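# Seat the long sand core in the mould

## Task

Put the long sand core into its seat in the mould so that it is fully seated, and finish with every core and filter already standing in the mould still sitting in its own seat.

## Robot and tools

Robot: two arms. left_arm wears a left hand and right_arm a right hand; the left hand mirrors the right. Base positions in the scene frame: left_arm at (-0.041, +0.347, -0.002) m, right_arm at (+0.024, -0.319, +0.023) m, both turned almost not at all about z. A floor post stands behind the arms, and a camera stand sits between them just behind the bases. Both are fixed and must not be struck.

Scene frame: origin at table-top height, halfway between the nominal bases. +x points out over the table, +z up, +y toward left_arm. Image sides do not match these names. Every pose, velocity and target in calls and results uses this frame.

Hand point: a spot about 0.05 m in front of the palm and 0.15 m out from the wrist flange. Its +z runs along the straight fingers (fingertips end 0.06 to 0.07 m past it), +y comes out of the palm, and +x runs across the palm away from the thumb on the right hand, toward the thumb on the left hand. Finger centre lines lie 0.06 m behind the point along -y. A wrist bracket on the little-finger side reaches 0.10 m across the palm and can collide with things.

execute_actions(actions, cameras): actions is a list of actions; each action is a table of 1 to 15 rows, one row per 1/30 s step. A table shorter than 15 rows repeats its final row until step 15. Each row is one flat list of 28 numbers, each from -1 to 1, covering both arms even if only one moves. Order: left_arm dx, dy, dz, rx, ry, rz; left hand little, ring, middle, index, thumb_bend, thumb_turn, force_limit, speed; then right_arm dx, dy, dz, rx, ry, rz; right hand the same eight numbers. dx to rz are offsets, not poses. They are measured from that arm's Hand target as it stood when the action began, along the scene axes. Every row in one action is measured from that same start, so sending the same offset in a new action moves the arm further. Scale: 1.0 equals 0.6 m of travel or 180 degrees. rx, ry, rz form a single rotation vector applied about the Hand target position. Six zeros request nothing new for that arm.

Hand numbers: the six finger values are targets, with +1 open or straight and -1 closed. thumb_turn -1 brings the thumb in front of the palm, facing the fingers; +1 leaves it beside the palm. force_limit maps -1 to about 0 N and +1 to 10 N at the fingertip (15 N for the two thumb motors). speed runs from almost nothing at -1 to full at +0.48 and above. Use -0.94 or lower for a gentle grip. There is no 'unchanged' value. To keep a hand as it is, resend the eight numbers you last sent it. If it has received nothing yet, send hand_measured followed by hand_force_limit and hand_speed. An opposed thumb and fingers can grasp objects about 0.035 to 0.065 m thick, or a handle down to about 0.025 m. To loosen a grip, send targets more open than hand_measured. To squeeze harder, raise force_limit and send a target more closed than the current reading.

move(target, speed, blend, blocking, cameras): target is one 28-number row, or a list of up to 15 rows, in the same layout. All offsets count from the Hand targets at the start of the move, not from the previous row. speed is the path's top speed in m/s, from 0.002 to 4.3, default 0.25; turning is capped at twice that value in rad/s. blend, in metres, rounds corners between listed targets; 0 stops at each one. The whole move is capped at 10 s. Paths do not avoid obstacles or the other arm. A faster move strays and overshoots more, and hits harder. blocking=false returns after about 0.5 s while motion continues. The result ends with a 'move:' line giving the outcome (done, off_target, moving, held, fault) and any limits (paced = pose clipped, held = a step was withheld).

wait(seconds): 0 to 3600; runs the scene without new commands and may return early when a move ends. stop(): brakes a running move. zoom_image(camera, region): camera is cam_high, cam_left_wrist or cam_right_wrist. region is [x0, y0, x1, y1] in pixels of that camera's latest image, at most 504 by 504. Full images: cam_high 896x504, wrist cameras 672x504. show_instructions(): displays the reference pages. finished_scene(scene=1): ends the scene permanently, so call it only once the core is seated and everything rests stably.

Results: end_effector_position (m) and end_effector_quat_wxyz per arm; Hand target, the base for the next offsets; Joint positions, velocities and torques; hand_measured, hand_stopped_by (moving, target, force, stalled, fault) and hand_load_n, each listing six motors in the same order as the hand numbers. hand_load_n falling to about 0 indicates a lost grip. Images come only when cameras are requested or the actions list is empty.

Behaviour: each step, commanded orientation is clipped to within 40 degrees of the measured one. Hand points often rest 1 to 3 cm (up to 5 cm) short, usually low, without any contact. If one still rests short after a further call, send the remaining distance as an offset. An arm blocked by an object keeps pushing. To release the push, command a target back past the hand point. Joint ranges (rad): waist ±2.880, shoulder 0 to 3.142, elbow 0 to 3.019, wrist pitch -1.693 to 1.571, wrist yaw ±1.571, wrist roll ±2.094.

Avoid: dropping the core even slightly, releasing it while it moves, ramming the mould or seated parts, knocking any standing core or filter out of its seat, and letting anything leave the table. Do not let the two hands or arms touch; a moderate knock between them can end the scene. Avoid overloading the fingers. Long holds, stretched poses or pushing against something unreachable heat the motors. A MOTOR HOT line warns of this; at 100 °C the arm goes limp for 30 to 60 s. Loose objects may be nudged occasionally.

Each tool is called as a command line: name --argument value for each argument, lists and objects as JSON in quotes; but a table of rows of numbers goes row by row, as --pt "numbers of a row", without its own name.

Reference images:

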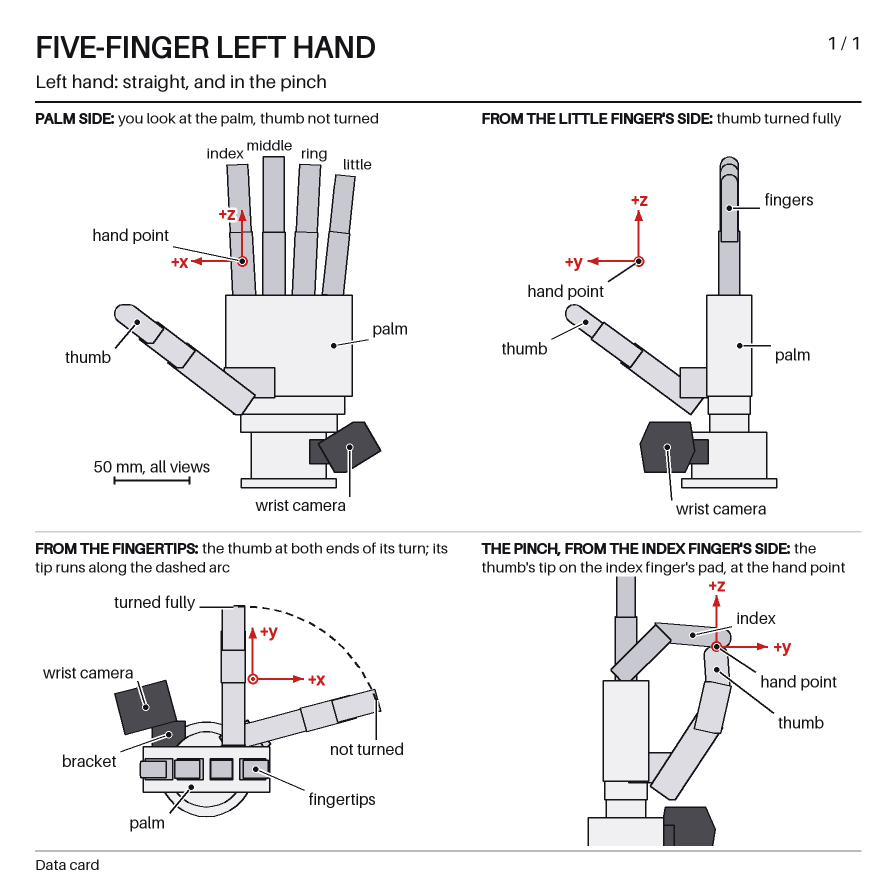

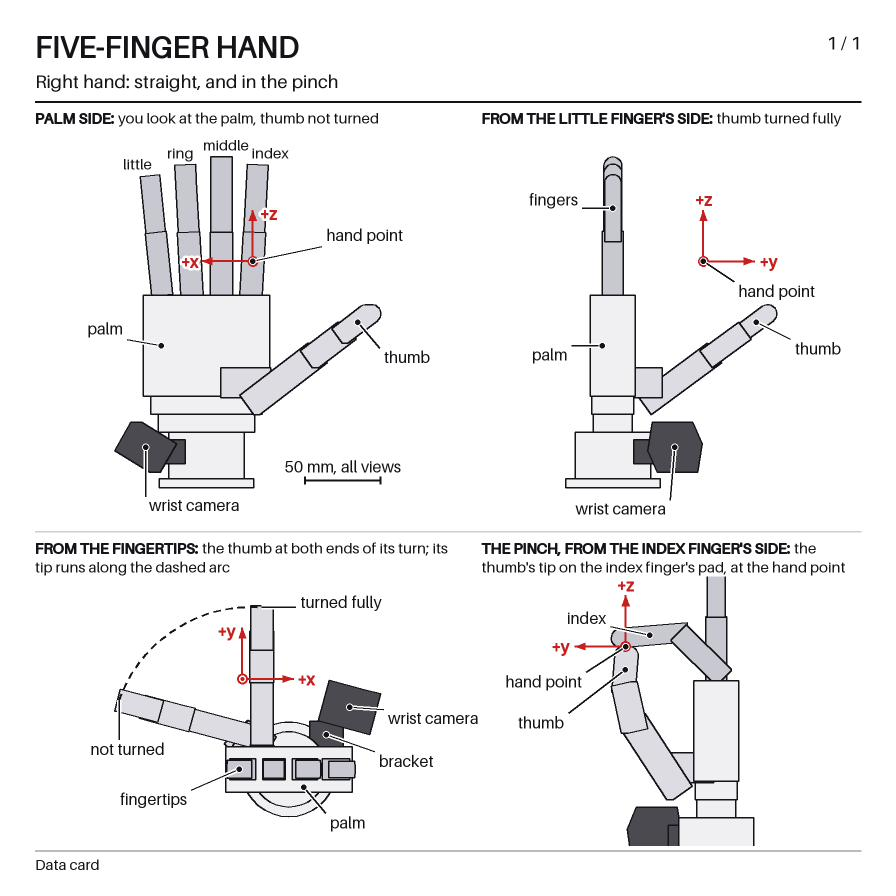

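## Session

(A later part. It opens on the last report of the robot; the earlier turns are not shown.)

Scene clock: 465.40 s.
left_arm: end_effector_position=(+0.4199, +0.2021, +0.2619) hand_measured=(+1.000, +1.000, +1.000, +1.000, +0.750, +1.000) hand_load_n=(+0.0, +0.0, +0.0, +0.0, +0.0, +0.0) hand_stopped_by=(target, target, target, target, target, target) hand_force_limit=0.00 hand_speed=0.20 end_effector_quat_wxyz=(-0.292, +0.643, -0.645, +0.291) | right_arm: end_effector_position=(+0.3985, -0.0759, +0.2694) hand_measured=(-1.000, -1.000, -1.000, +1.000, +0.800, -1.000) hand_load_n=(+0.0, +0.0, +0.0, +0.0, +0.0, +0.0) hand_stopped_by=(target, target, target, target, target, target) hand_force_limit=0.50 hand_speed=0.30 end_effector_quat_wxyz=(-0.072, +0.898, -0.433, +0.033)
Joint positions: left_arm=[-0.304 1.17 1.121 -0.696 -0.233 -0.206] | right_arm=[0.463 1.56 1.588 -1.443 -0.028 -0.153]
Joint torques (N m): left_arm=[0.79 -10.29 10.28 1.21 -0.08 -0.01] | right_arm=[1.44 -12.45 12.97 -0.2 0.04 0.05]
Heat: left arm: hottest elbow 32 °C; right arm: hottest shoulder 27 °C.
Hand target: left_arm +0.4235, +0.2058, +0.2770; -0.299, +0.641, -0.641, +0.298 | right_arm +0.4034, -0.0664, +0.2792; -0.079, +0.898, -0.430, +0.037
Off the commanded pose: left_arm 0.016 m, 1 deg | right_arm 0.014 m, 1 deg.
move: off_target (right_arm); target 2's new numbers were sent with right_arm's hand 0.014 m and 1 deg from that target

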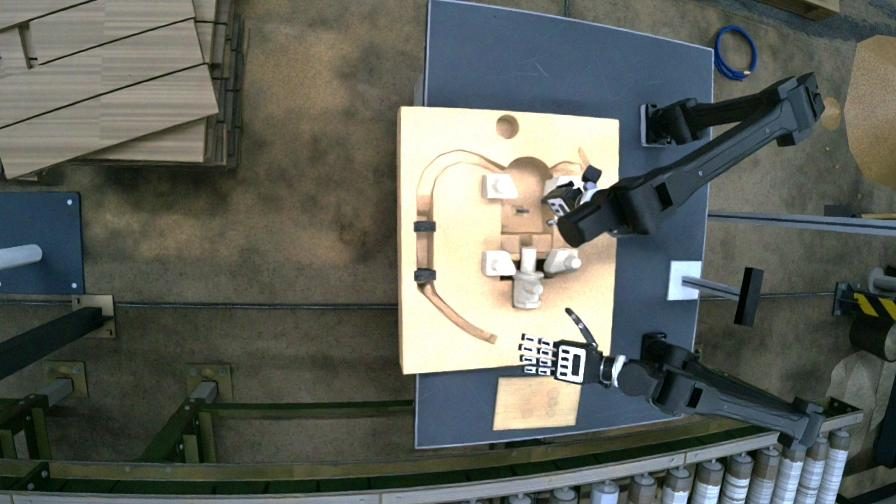

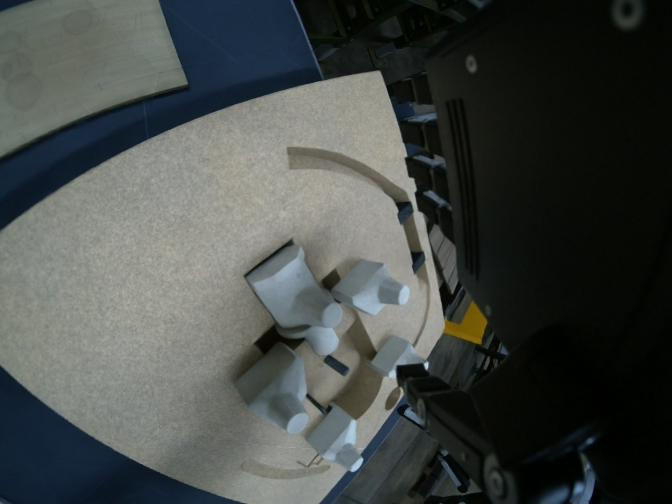

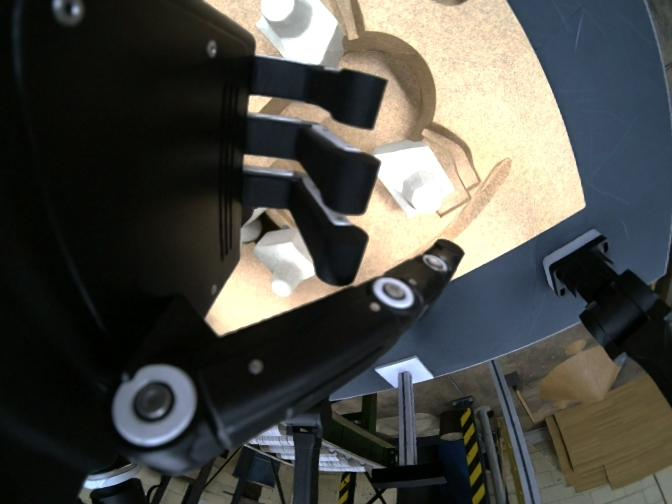

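move --target '[0,0,0,0,0,0,1,1,1,1,0.75,1,0,0.2, 0.0077,0.045,-0.14,0,0,0,-1,-1,-1,1,0.8,-1,0.5,0.3]' --speed 0.12 --cameras '["all"]'

zoom_image --camera "cam_left_wrist" --region '[220, 220, 380, 380]'

zoom_image --camera "cam_high" --region '[450, 150, 650, 350]'

Scene clock: 467.07 s.
left_arm: end_effector_position=(+0.4199, +0.2021, +0.2619) hand_measured=(+1.000, +1.000, +1.000, +1.000, +0.750, +1.000) hand_load_n=(+0.0, +0.0, +0.0, +0.0, +0.0, +0.0) hand_stopped_by=(target, target, target, target, target, target) hand_force_limit=0.00 hand_speed=0.20 end_effector_quat_wxyz=(-0.292, +0.643, -0.645, +0.291) | right_arm: end_effector_position=(+0.4073, -0.0480, +0.1982) hand_measured=(-1.000, -1.000, -1.000, +1.000, +0.800, -1.000) hand_load_n=(+0.0, +0.0, +0.0, +0.5, +0.0, +0.0) hand_stopped_by=(target, target, target, target, target, target) hand_force_limit=0.50 hand_speed=0.30 end_effector_quat_wxyz=(-0.075, +0.898, -0.433, +0.035)
Joint positions: left_arm=[-0.304 1.17 1.121 -0.696 -0.233 -0.206] | right_arm=[0.503 1.622 1.476 -1.26 -0.021 -0.113]
Joint torques (N m): left_arm=[0.79 -10.23 10.24 1.2 -0.08 -0.01] | right_arm=[2.32 -13.39 9.14 0.98 0.05 0.11]
Heat: left arm: hottest elbow 32 °C; right arm: hottest shoulder 27 °C.
Hand target: left_arm +0.4235, +0.2058, +0.2770; -0.299, +0.641, -0.641, +0.298 | right_arm +0.4080, -0.0395, +0.1952; -0.078, +0.898, -0.430, +0.037
Off the commanded pose: left_arm 0.016 m, 1 deg | right_arm 0.009 m, 1 deg.
move: done

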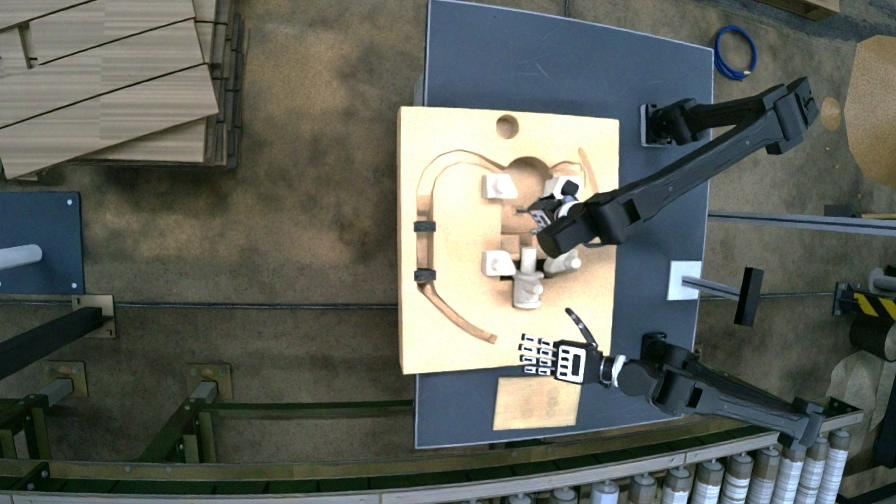

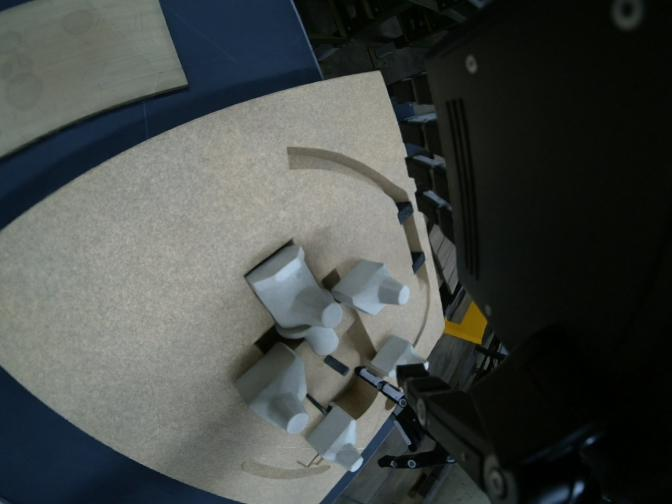

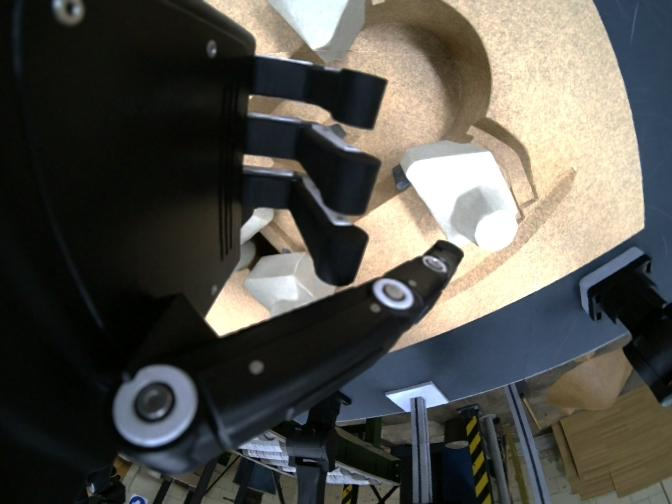

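Scaled by 3.150 from the camera's image (finer frame: 960x720).

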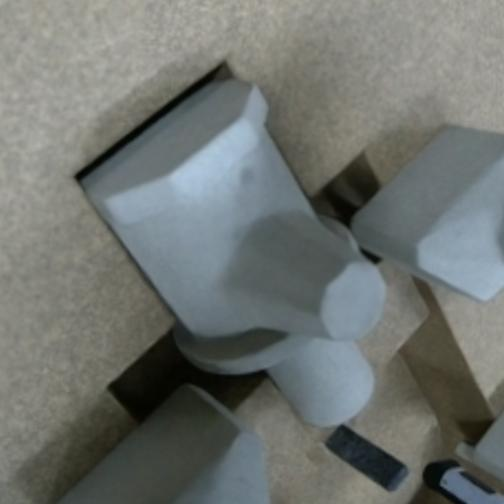

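Scaled by 2.520.

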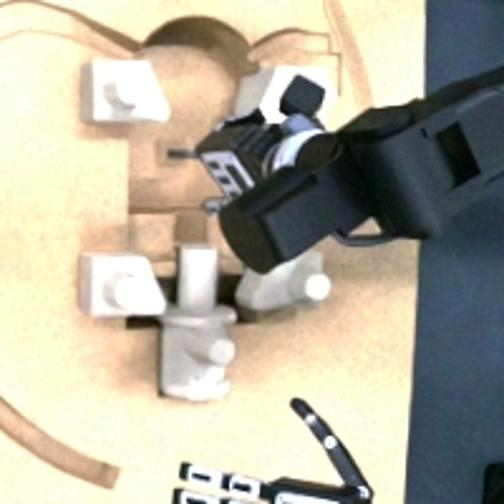

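move --target '[0,0,0,0,0,0,1,1,1,1,0.75,1,0,0.2, 0.01,-0.005,-0.055,0,0,0,-1,-1,-1,1,0.8,-1,0.5,0.3]' --speed 0.08 --cameras '["cam_high","cam_left_wrist"]'

zoom_image --camera "cam_left_wrist" --region '[290, 300, 390, 400]'

zoom_image --camera "cam_high" --region '[490, 190, 590, 290]'

Scene clock: 469.17 s.
left_arm: end_effector_position=(+0.4199, +0.2021, +0.2619) hand_measured=(+1.000, +1.000, +1.000, +1.000, +0.750, +1.000) hand_load_n=(+0.0, +0.0, +0.0, -0.5, +0.0, +0.0) hand_stopped_by=(target, target, target, target, target, target) hand_force_limit=0.00 hand_speed=0.20 end_effector_quat_wxyz=(-0.292, +0.643, -0.645, +0.291) | right_arm: end_effector_position=(+0.4108, -0.0458, +0.1669) hand_measured=(-1.000, -1.000, -1.000, +1.000, +0.800, -1.000) hand_load_n=(+0.0, +0.0, +0.0, +0.0, +0.0, +0.0) hand_stopped_by=(target, target, target, target, target, target) hand_force_limit=0.50 hand_speed=0.30 end_effector_quat_wxyz=(-0.077, +0.897, -0.433, +0.036)
Joint positions: left_arm=[-0.304 1.17 1.121 -0.696 -0.233 -0.206] | right_arm=[0.503 1.645 1.421 -1.178 -0.021 -0.112]
Joint torques (N m): left_arm=[0.91 -10.17 10.28 1.17 -0.07 0] | right_arm=[0.62 -13.86 9.05 0.94 0.05 -0.08]
Heat: left arm: hottest elbow 32 °C; right arm: hottest elbow 27 °C.
Hand target: left_arm +0.4235, +0.2058, +0.2770; -0.299, +0.641, -0.641, +0.298 | right_arm +0.4140, -0.0424, +0.1623; -0.079, +0.898, -0.430, +0.037
Off the commanded pose: left_arm 0.016 m, 1 deg | right_arm 0.006 m, 0 deg.
move: done

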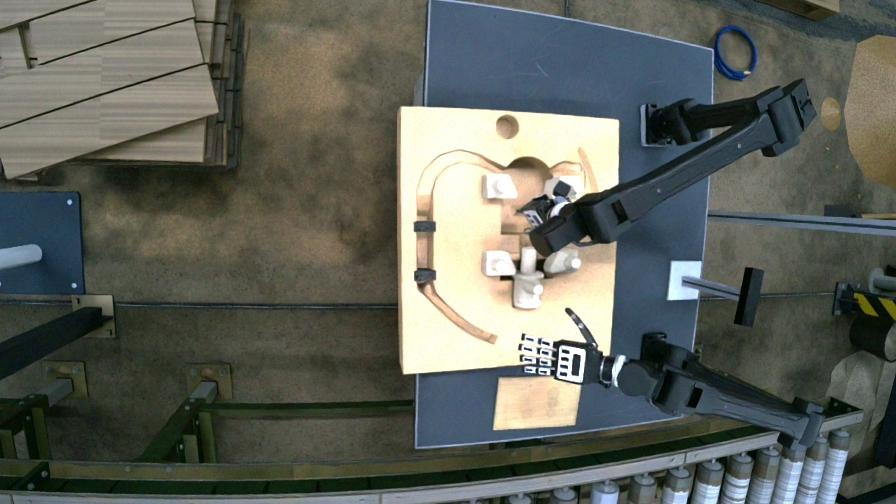

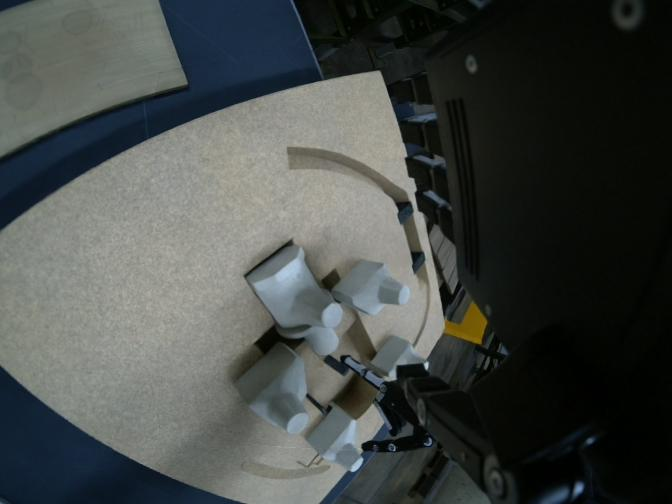

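Scaled by 5.040 from the camera's image (finer frame: 960x720).

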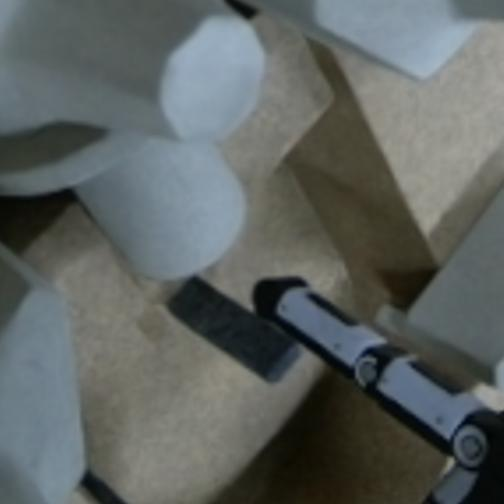

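Scaled by 5.040.

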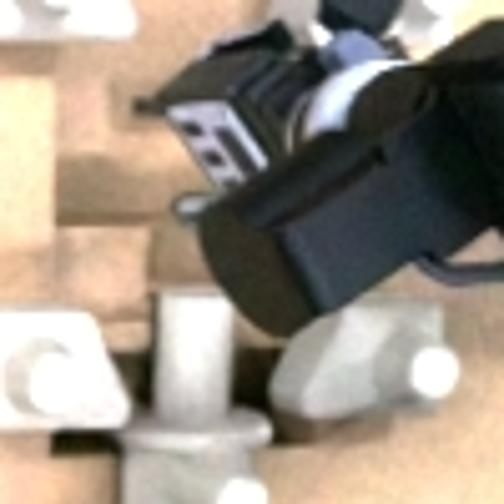

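move --target '[0,0,0,0,0,0,1,1,1,1,0.75,1,0,0.2, -0.005,-0.003,-0.038,0,0,0,-1,-1,-1,1,0.8,-1,0.5,0.3]' --speed 0.05 --cameras '["cam_high","cam_left_wrist"]'

zoom_image --camera "cam_left_wrist" --region '[290, 300, 390, 400]'

zoom_image --camera "cam_high" --region '[490, 190, 590, 290]'

Scene clock: 470.77 s.
left_arm: end_effector_position=(+0.4199, +0.2021, +0.2619) hand_measured=(+1.000, +1.000, +1.000, +1.000, +0.750, +1.000) hand_load_n=(+0.0, +0.0, +0.0, +0.0, +0.0, +0.0) hand_stopped_by=(target, target, target, target, target, target) hand_force_limit=0.00 hand_speed=0.20 end_effector_quat_wxyz=(-0.292, +0.643, -0.645, +0.291) | right_arm: end_effector_position=(+0.4086, -0.0471, +0.1466) hand_measured=(-1.000, -1.000, -1.000, +1.000, +0.800, -1.000) hand_load_n=(+0.0, +0.0, +0.0, +0.0, +0.0, +0.0) hand_stopped_by=(target, target, target, target, target, target) hand_force_limit=0.50 hand_speed=0.30 end_effector_quat_wxyz=(-0.079, +0.897, -0.433, +0.038)
Joint positions: left_arm=[-0.304 1.17 1.121 -0.696 -0.233 -0.206] | right_arm=[0.503 1.647 1.369 -1.118 -0.021 -0.112]
Joint torques (N m): left_arm=[0.91 -10.23 10.28 1.2 -0.07 -0.01] | right_arm=[1.67 -12.75 8.62 0.99 0 -0.03]
Heat: left arm: hottest elbow 32 °C; right arm: hottest elbow 27 °C.
Hand target: left_arm +0.4235, +0.2058, +0.2770; -0.299, +0.641, -0.641, +0.298 | right_arm +0.4111, -0.0442, +0.1395; -0.079, +0.898, -0.430, +0.038
Off the commanded pose: left_arm 0.016 m, 1 deg | right_arm 0.008 m, 0 deg.
move: done

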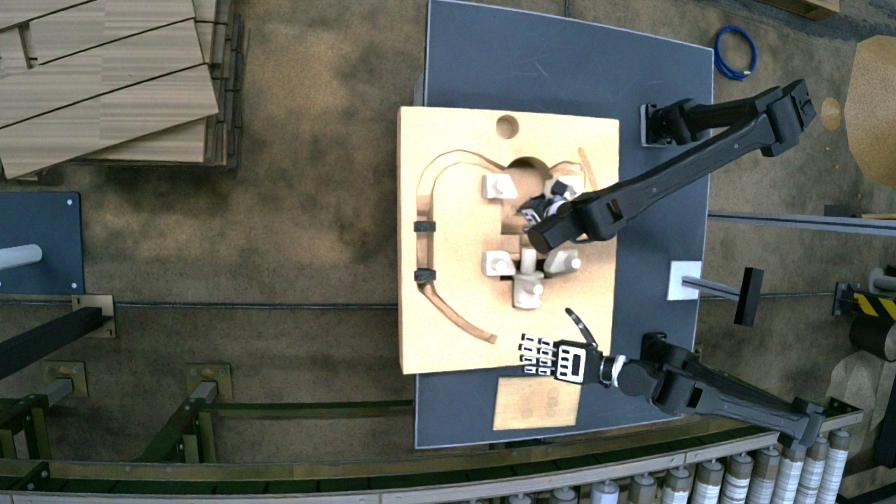

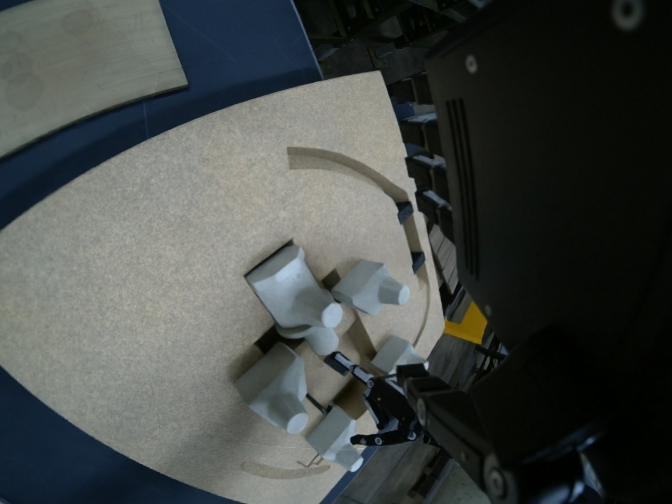

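Scaled by 5.040 from the camera's image (finer frame: 960x720).

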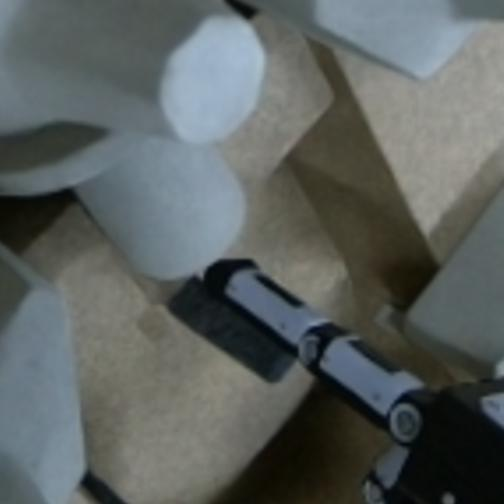

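Scaled by 5.040.

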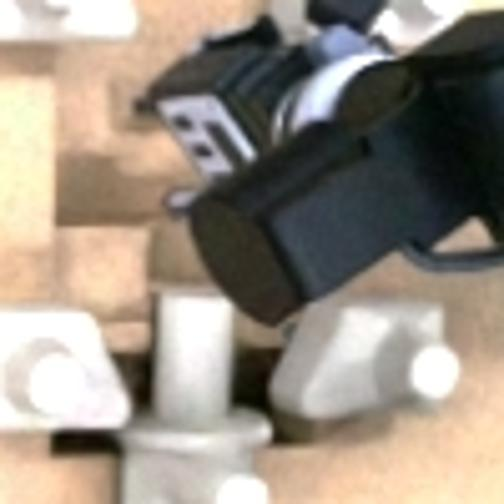

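move --target '[0,0,0,0,0,0,1,1,1,1,0.75,1,0,0.2, 0,0.025,-0.006,0,0,0,-1,-1,-1,1,0.8,-1,0.5,0.3]' --speed 0.03 --cameras '["cam_high","cam_left_wrist"]'

zoom_image --camera "cam_left_wrist" --region '[290, 300, 390, 400]'

Scene clock: 472.40 s.
left_arm: end_effector_position=(+0.4199, +0.2021, +0.2619) hand_measured=(+1.000, +1.000, +1.000, +1.000, +0.750, +1.000) hand_load_n=(+0.0, +0.0, +0.0, +0.0, +0.0, +0.0) hand_stopped_by=(target, target, target, target, target, target) hand_force_limit=0.00 hand_speed=0.20 end_effector_quat_wxyz=(-0.292, +0.643, -0.645, +0.291) | right_arm: end_effector_position=(+0.4056, -0.0410, +0.1365) hand_measured=(-1.000, -1.000, -1.000, +1.000, +0.800, -1.000) hand_load_n=(+0.0, +0.0, +0.0, +0.0, +0.0, +0.0) hand_stopped_by=(target, target, target, target, target, target) hand_force_limit=0.50 hand_speed=0.30 end_effector_quat_wxyz=(-0.071, +0.898, -0.433, +0.033)
Joint positions: left_arm=[-0.304 1.17 1.121 -0.696 -0.233 -0.206] | right_arm=[0.517 1.67 1.369 -1.115 -0.018 -0.099]
Joint torques (N m): left_arm=[0.67 -10.23 10.25 1.2 -0.08 -0.01] | right_arm=[1.61 -13.33 10.29 0.69 0.03 0.08]
Heat: left arm: hottest elbow 32 °C; right arm: hottest shoulder 27 °C.
Hand target: left_arm +0.4235, +0.2058, +0.2770; -0.299, +0.641, -0.641, +0.298 | right_arm +0.4111, -0.0293, +0.1360; -0.079, +0.898, -0.430, +0.038
Off the commanded pose: left_arm 0.016 m, 1 deg | right_arm 0.013 m, 1 deg.
move: off_target (right_arm)

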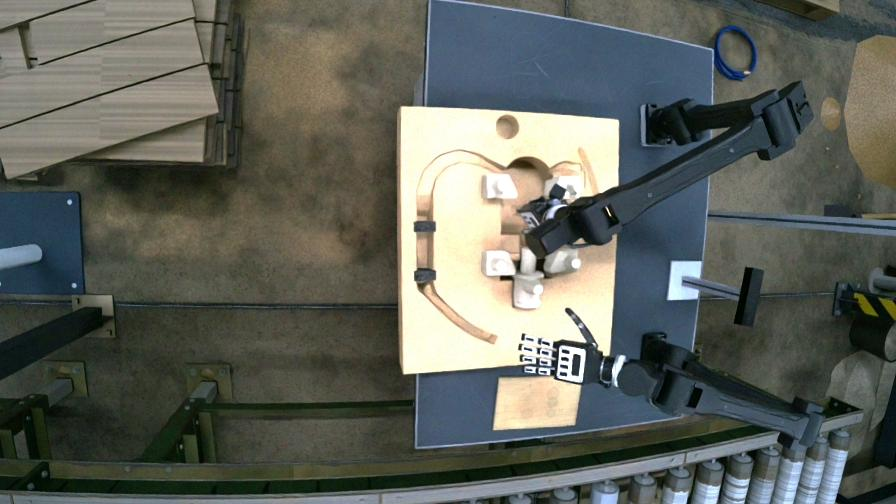

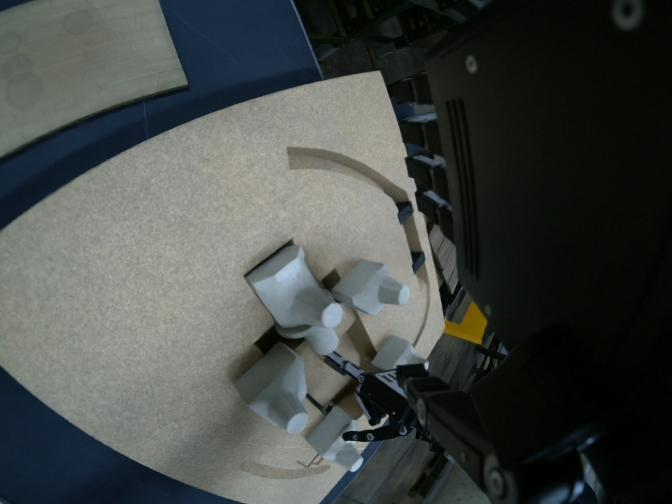

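Scaled by 5.040 from the camera's image (finer frame: 960x720).

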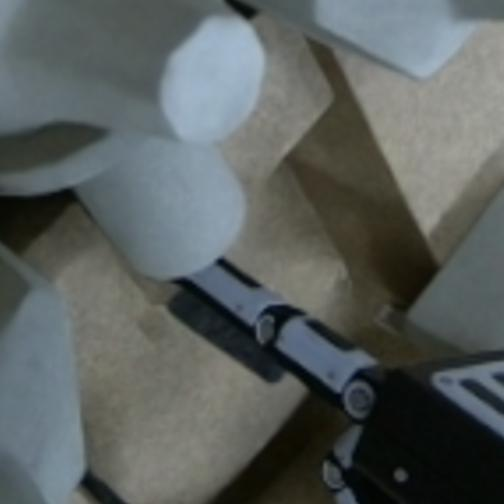

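move --target '[0,0,0,0,0,0,1,1,1,1,0.75,1,0,0.2, 0,0.018,0.018,0,0,0,-1,-1,-1,1,0.8,-1,0.5,0.3]' --speed 0.03 --cameras '["cam_left_wrist"]'

zoom_image --camera "cam_left_wrist" --region '[230, 220, 390, 380]'

Scene clock: 473.57 s.
left_arm: end_effector_position=(+0.4199, +0.2021, +0.2619) hand_measured=(+1.000, +1.000, +1.000, +1.000, +0.750, +1.000) hand_load_n=(+0.0, +0.0, +0.0, +0.0, +0.0, +0.0) hand_stopped_by=(target, target, target, target, target, target) hand_force_limit=0.00 hand_speed=0.20 end_effector_quat_wxyz=(-0.292, +0.643, -0.645, +0.291) | right_arm: end_effector_position=(+0.4058, -0.0305, +0.1414) hand_measured=(-1.000, -1.000, -1.000, +1.000, +0.800, -1.000) hand_load_n=(+0.0, +0.0, +0.0, +0.0, -0.5, +0.0) hand_stopped_by=(target, target, target, target, target, target) hand_force_limit=0.50 hand_speed=0.30 end_effector_quat_wxyz=(-0.075, +0.898, -0.433, +0.035)
Joint positions: left_arm=[-0.304 1.17 1.121 -0.696 -0.233 -0.206] | right_arm=[0.534 1.674 1.389 -1.12 -0.015 -0.082]
Joint torques (N m): left_arm=[0.85 -10.29 10.29 1.14 -0.08 -0.02] | right_arm=[2.14 -13.27 12.3 -0.13 0.13 0.1]
Heat: left arm: hottest elbow 32 °C; right arm: hottest shoulder 27 °C.
Hand target: left_arm +0.4235, +0.2058, +0.2770; -0.299, +0.641, -0.641, +0.298 | right_arm +0.4112, -0.0185, +0.1468; -0.079, +0.898, -0.431, +0.038
Off the commanded pose: left_arm 0.016 m, 1 deg | right_arm 0.014 m, 1 deg.
move: off_target (right_arm)

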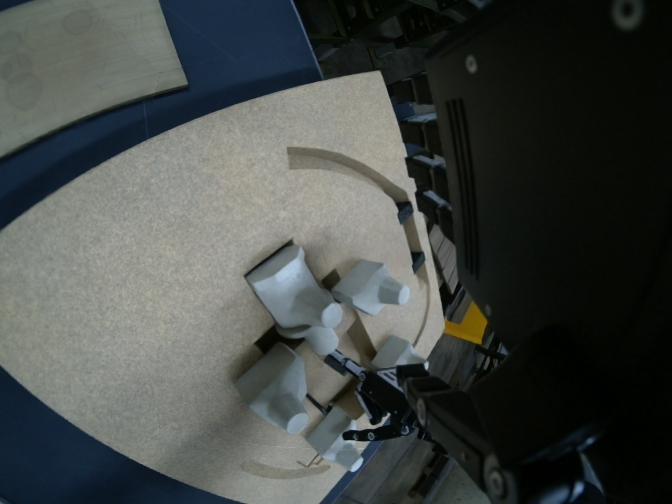

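Scaled by 3.150 from the camera's image (finer frame: 960x720).

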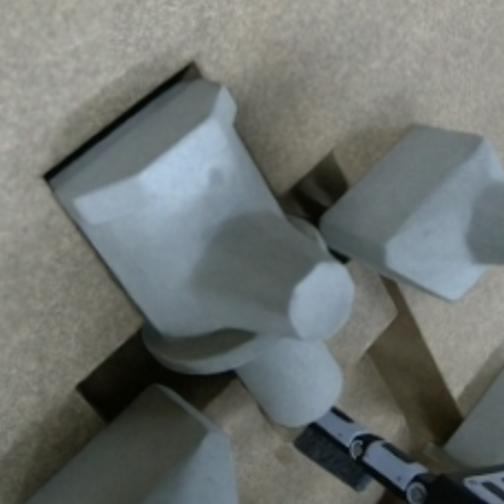

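move --target '[0,0,0,0,0,0,1,1,1,1,0.75,1,0,0.2, 0,0.02,0.0,0,0,0,-1,-1,-1,1,0.8,-1,0.5,0.3]' --speed 0.03 --cameras '["cam_left_wrist"]'

zoom_image --camera "cam_left_wrist" --region '[230, 220, 390, 380]'

Scene clock: 474.63 s.
left_arm: end_effector_position=(+0.4199, +0.2021, +0.2619) hand_measured=(+1.000, +1.000, +1.000, +1.000, +0.750, +1.000) hand_load_n=(+0.0, +0.0, +0.0, +0.0, +0.0, -0.5) hand_stopped_by=(target, target, target, target, target, target) hand_force_limit=0.00 hand_speed=0.20 end_effector_quat_wxyz=(-0.292, +0.643, -0.645, +0.291) | right_arm: end_effector_position=(+0.4055, -0.0189, +0.1406) hand_measured=(-1.000, -1.000, -1.000, +1.000, +0.800, -1.000) hand_load_n=(+0.0, +0.5, +0.0, +0.0, +0.0, +0.0) hand_stopped_by=(target, target, target, target, target, target) hand_force_limit=0.50 hand_speed=0.30 end_effector_quat_wxyz=(-0.074, +0.898, -0.433, +0.035)
Joint positions: left_arm=[-0.304 1.17 1.121 -0.696 -0.233 -0.206] | right_arm=[0.553 1.692 1.41 -1.125 -0.012 -0.064]
Joint torques (N m): left_arm=[0.91 -10.34 10.26 1.21 -0.07 -0.01] | right_arm=[1.85 -13.45 12.25 -0.16 0.05 0.16]
Heat: left arm: hottest elbow 32 °C; right arm: hottest shoulder 27 °C.
Hand target: left_arm +0.4235, +0.2058, +0.2770; -0.299, +0.641, -0.641, +0.298 | right_arm +0.4111, -0.0064, +0.1467; -0.079, +0.898, -0.431, +0.037
Off the commanded pose: left_arm 0.016 m, 1 deg | right_arm 0.015 m, 1 deg.
move: off_target (right_arm)

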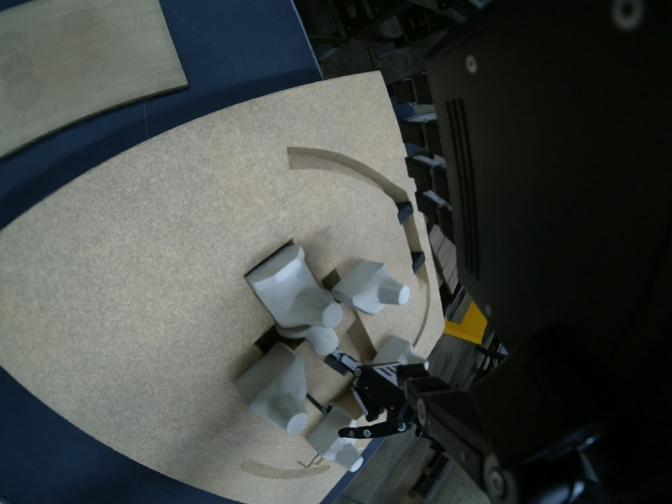

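Scaled by 3.150 from the camera's image (finer frame: 960x720).

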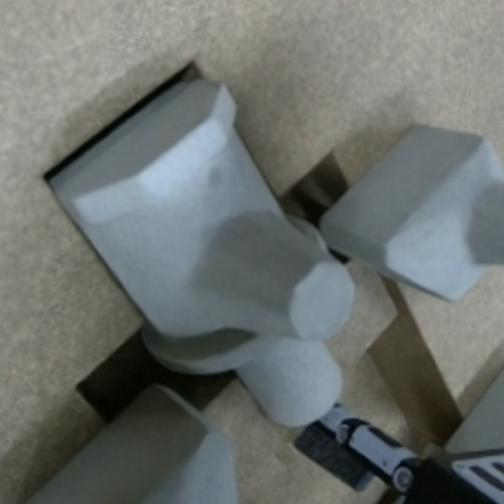

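move --target '[0,0,0,0,0,0,1,1,1,1,0.75,1,0,0.2, 0,0.015,0.002,0,0,0,-1,-1,-1,1,0.8,-1,0.5,0.3]' --speed 0.03 --cameras '["cam_left_wrist"]'

zoom_image --camera "cam_left_wrist" --region '[230, 220, 390, 380]'

Scene clock: 475.70 s.
left_arm: end_effector_position=(+0.4199, +0.2021, +0.2619) hand_measured=(+1.000, +1.000, +1.000, +1.000, +0.750, +1.000) hand_load_n=(+0.0, +0.0, -0.5, +0.0, +0.0, +0.0) hand_stopped_by=(target, target, target, target, target, target) hand_force_limit=0.00 hand_speed=0.20 end_effector_quat_wxyz=(-0.292, +0.643, -0.645, +0.291) | right_arm: end_effector_position=(+0.4066, -0.0129, +0.1423) hand_measured=(-1.000, -1.000, -1.000, +1.000, +0.800, -1.000) hand_load_n=(+0.0, +0.0, +0.0, -0.5, +0.0, +0.0) hand_stopped_by=(target, target, target, target, target, target) hand_force_limit=0.50 hand_speed=0.30 end_effector_quat_wxyz=(-0.073, +0.897, -0.434, +0.036)
Joint positions: left_arm=[-0.304 1.17 1.121 -0.696 -0.233 -0.206] | right_arm=[0.563 1.702 1.428 -1.134 -0.006 -0.051]
Joint torques (N m): left_arm=[0.97 -10.29 10.29 1.14 -0.08 -0.01] | right_arm=[1.85 -13.68 12.4 -0.09 -0.05 0.1]
Heat: left arm: hottest elbow 32 °C; right arm: hottest elbow 28 °C.
Hand target: left_arm +0.4235, +0.2058, +0.2770; -0.299, +0.641, -0.641, +0.298 | right_arm +0.4110, +0.0024, +0.1479; -0.078, +0.898, -0.430, +0.037
Off the commanded pose: left_arm 0.016 m, 1 deg | right_arm 0.017 m, 1 deg.
move: off_target (right_arm)

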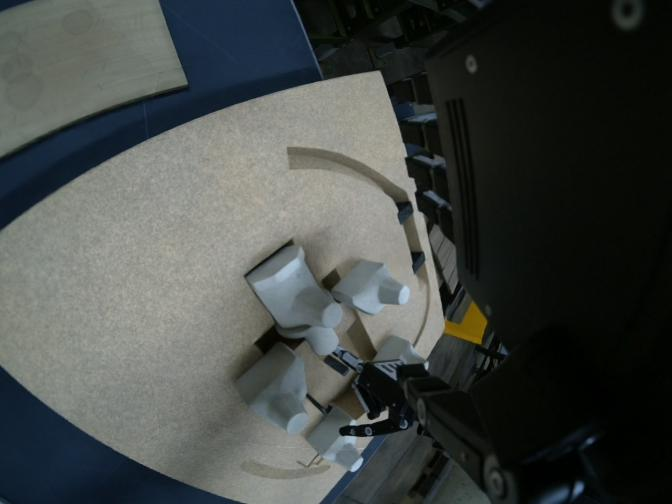

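Scaled by 3.150 from the camera's image (finer frame: 960x720).

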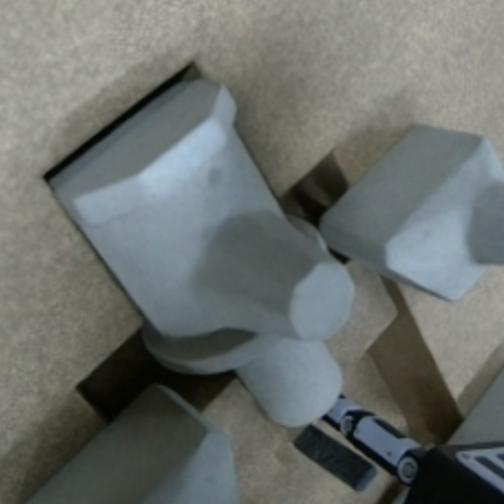

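zoom_image --camera "cam_left_wrist" --region '[300, 320, 370, 390]'

Scaled by 7.200 from the camera's image (finer frame: 960x720).

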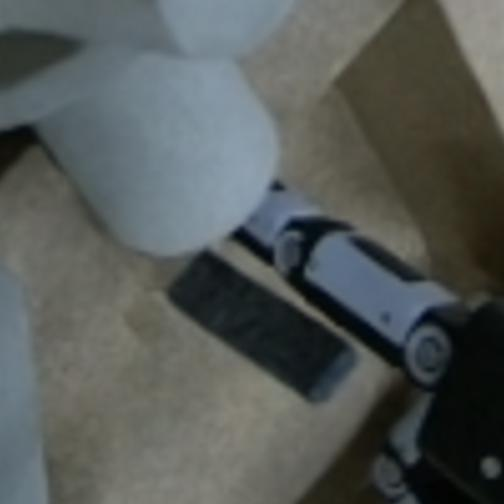

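move --target '[0,0,0,0,0,0,1,1,1,1,0.75,1,0,0.2, 0,0.018,0.002,0,0,0,-1,-1,-1,1,0.8,-1,0.5,0.3]' --speed 0.03 --cameras '["cam_left_wrist"]'

zoom_image --camera "cam_left_wrist" --region '[230, 220, 390, 380]'

Scene clock: 476.93 s.
left_arm: end_effector_position=(+0.4199, +0.2021, +0.2619) hand_measured=(+1.000, +1.000, +1.000, +1.000, +0.750, +1.000) hand_load_n=(-0.5, +0.0, +0.0, +0.0, +0.0, -0.5) hand_stopped_by=(target, target, target, target, target, target) hand_force_limit=0.00 hand_speed=0.20 end_effector_quat_wxyz=(-0.292, +0.643, -0.645, +0.291) | right_arm: end_effector_position=(+0.4069, -0.0107, +0.1434) hand_measured=(-1.000, -1.000, -1.000, +1.000, +0.800, -1.000) hand_load_n=(+0.0, +0.0, +0.0, -2.0, +0.0, +0.0) hand_stopped_by=(target, target, target, target, target, target) hand_force_limit=0.50 hand_speed=0.30 end_effector_quat_wxyz=(-0.065, +0.896, -0.437, +0.037)
Joint positions: left_arm=[-0.304 1.17 1.121 -0.696 -0.233 -0.206] | right_arm=[0.569 1.713 1.446 -1.153 0.003 -0.041]
Joint torques (N m): left_arm=[0.85 -10.4 10.29 1.18 -0.08 -0.01] | right_arm=[2.96 -13.33 12.88 0.58 -0.37 0.19]
Heat: left arm: hottest elbow 32 °C; right arm: hottest elbow 28 °C.
Hand target: left_arm +0.4235, +0.2058, +0.2770; -0.299, +0.641, -0.641, +0.298 | right_arm +0.4110, +0.0133, +0.1490; -0.078, +0.898, -0.430, +0.038
Off the commanded pose: left_arm 0.016 m, 1 deg | right_arm 0.025 m, 2 deg.
move: off_target (right_arm)

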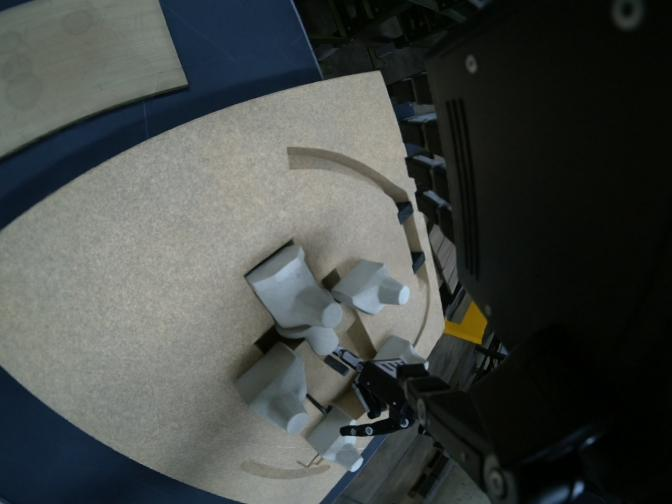

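Scaled by 3.150 from the camera's image (finer frame: 960x720).

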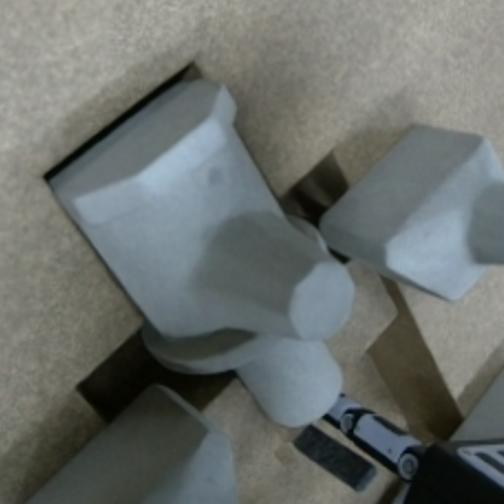

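move --target '[0,0,0,0,0,0,1,1,1,1,0.75,1,0,0.2, 0,0.018,-0.004,0,0,0,-1,-1,-1,1,0.8,-1,0.5,0.3]' --speed 0.03 --cameras '["cam_left_wrist"]'

zoom_image --camera "cam_left_wrist" --region '[230, 220, 390, 380]'

Scene clock: 477.93 s.
left_arm: end_effector_position=(+0.4199, +0.2021, +0.2619) hand_measured=(+1.000, +1.000, +1.000, +1.000, +0.750, +1.000) hand_load_n=(+0.0, +0.0, +0.0, +0.0, +0.0, +0.0) hand_stopped_by=(target, target, target, target, target, target) hand_force_limit=0.00 hand_speed=0.20 end_effector_quat_wxyz=(-0.292, +0.643, -0.645, +0.291) | right_arm: end_effector_position=(+0.4071, -0.0088, +0.1441) hand_measured=(-1.000, -1.000, -1.000, +1.000, +0.800, -1.000) hand_load_n=(+0.0, +0.0, +0.0, -4.0, +0.0, +0.0) hand_stopped_by=(target, target, target, target, target, target) hand_force_limit=0.50 hand_speed=0.30 end_effector_quat_wxyz=(-0.060, +0.896, -0.439, +0.038)
Joint positions: left_arm=[-0.304 1.17 1.121 -0.696 -0.233 -0.206] | right_arm=[0.574 1.721 1.458 -1.166 0.011 -0.033]
Joint torques (N m): left_arm=[0.91 -10.23 10.28 1.2 -0.09 -0.01] | right_arm=[3.9 -13.04 13.53 0.7 -0.59 0.28]
Heat: left arm: hottest elbow 32 °C; right arm: hottest elbow 28 °C.
Hand target: left_arm +0.4235, +0.2058, +0.2770; -0.299, +0.641, -0.641, +0.298 | right_arm +0.4110, +0.0241, +0.1468; -0.079, +0.898, -0.430, +0.037
Off the commanded pose: left_arm 0.016 m, 1 deg | right_arm 0.033 m, 2 deg.
move: off_target (right_arm)

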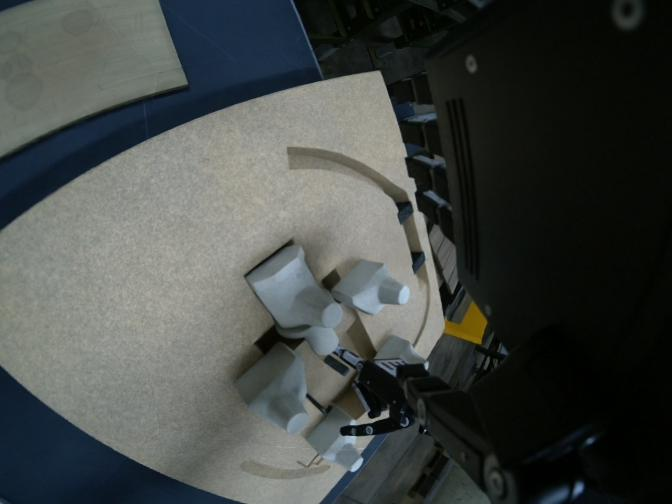

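Scaled by 3.150 from the camera's image (finer frame: 960x720).

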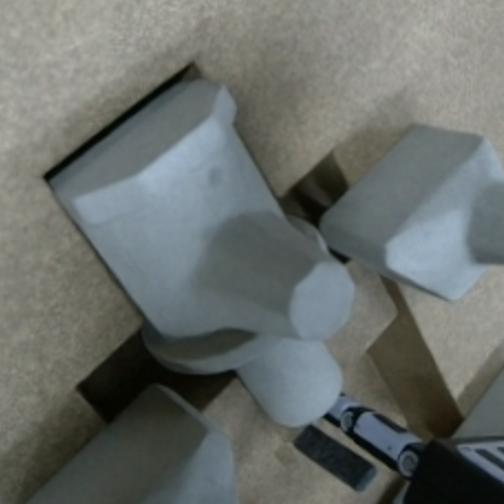

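move --target '[0,0,0,0,0,0,1,1,1,1,0.75,1,0,0.2, 0,0.025,0,0,0,0,-1,-1,-1,1,0.8,-1,0.5,0.3]' --speed 0.03 --cameras '["cam_left_wrist"]'

zoom_image --camera "cam_left_wrist" --region '[230, 220, 390, 380]'

Scene clock: 479.10 s.
left_arm: end_effector_position=(+0.4199, +0.2021, +0.2619) hand_measured=(+1.000, +1.000, +1.000, +1.000, +0.750, +1.000) hand_load_n=(+0.0, +0.0, +0.0, +0.0, +0.0, +0.0) hand_stopped_by=(target, target, target, target, target, target) hand_force_limit=0.00 hand_speed=0.20 end_effector_quat_wxyz=(-0.292, +0.643, -0.645, +0.291) | right_arm: end_effector_position=(+0.4075, -0.0059, +0.1453) hand_measured=(-1.000, -1.000, -1.000, +1.000, +0.800, -1.000) hand_load_n=(+0.0, +0.0, +0.0, -6.0, +0.0, +0.0) hand_stopped_by=(target, target, target, target, target, target) hand_force_limit=0.50 hand_speed=0.30 end_effector_quat_wxyz=(-0.051, +0.895, -0.441, +0.040)
Joint positions: left_arm=[-0.304 1.17 1.121 -0.696 -0.233 -0.206] | right_arm=[0.582 1.736 1.481 -1.189 0.024 -0.021]
Joint torques (N m): left_arm=[0.73 -10.34 10.25 1.17 -0.09 -0.01] | right_arm=[5.6 -12.63 13.83 1.35 -1.05 0.32]
Heat: left arm: hottest elbow 32 °C; right arm: hottest elbow 28 °C.
Hand target: left_arm +0.4235, +0.2058, +0.2770; -0.299, +0.641, -0.641, +0.298 | right_arm +0.4110, +0.0392, +0.1468; -0.079, +0.898, -0.430, +0.037
Off the commanded pose: left_arm 0.016 m, 1 deg | right_arm 0.045 m, 3 deg.
move: off_target (right_arm)

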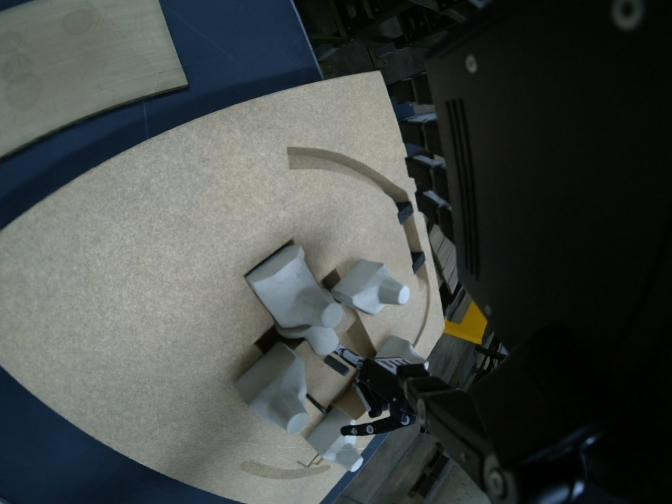

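Scaled by 3.150 from the camera's image (finer frame: 960x720).

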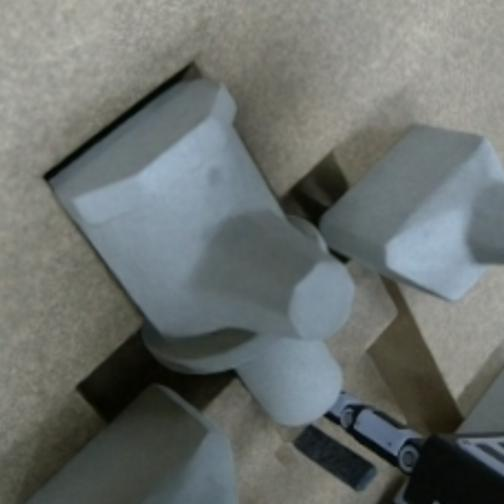

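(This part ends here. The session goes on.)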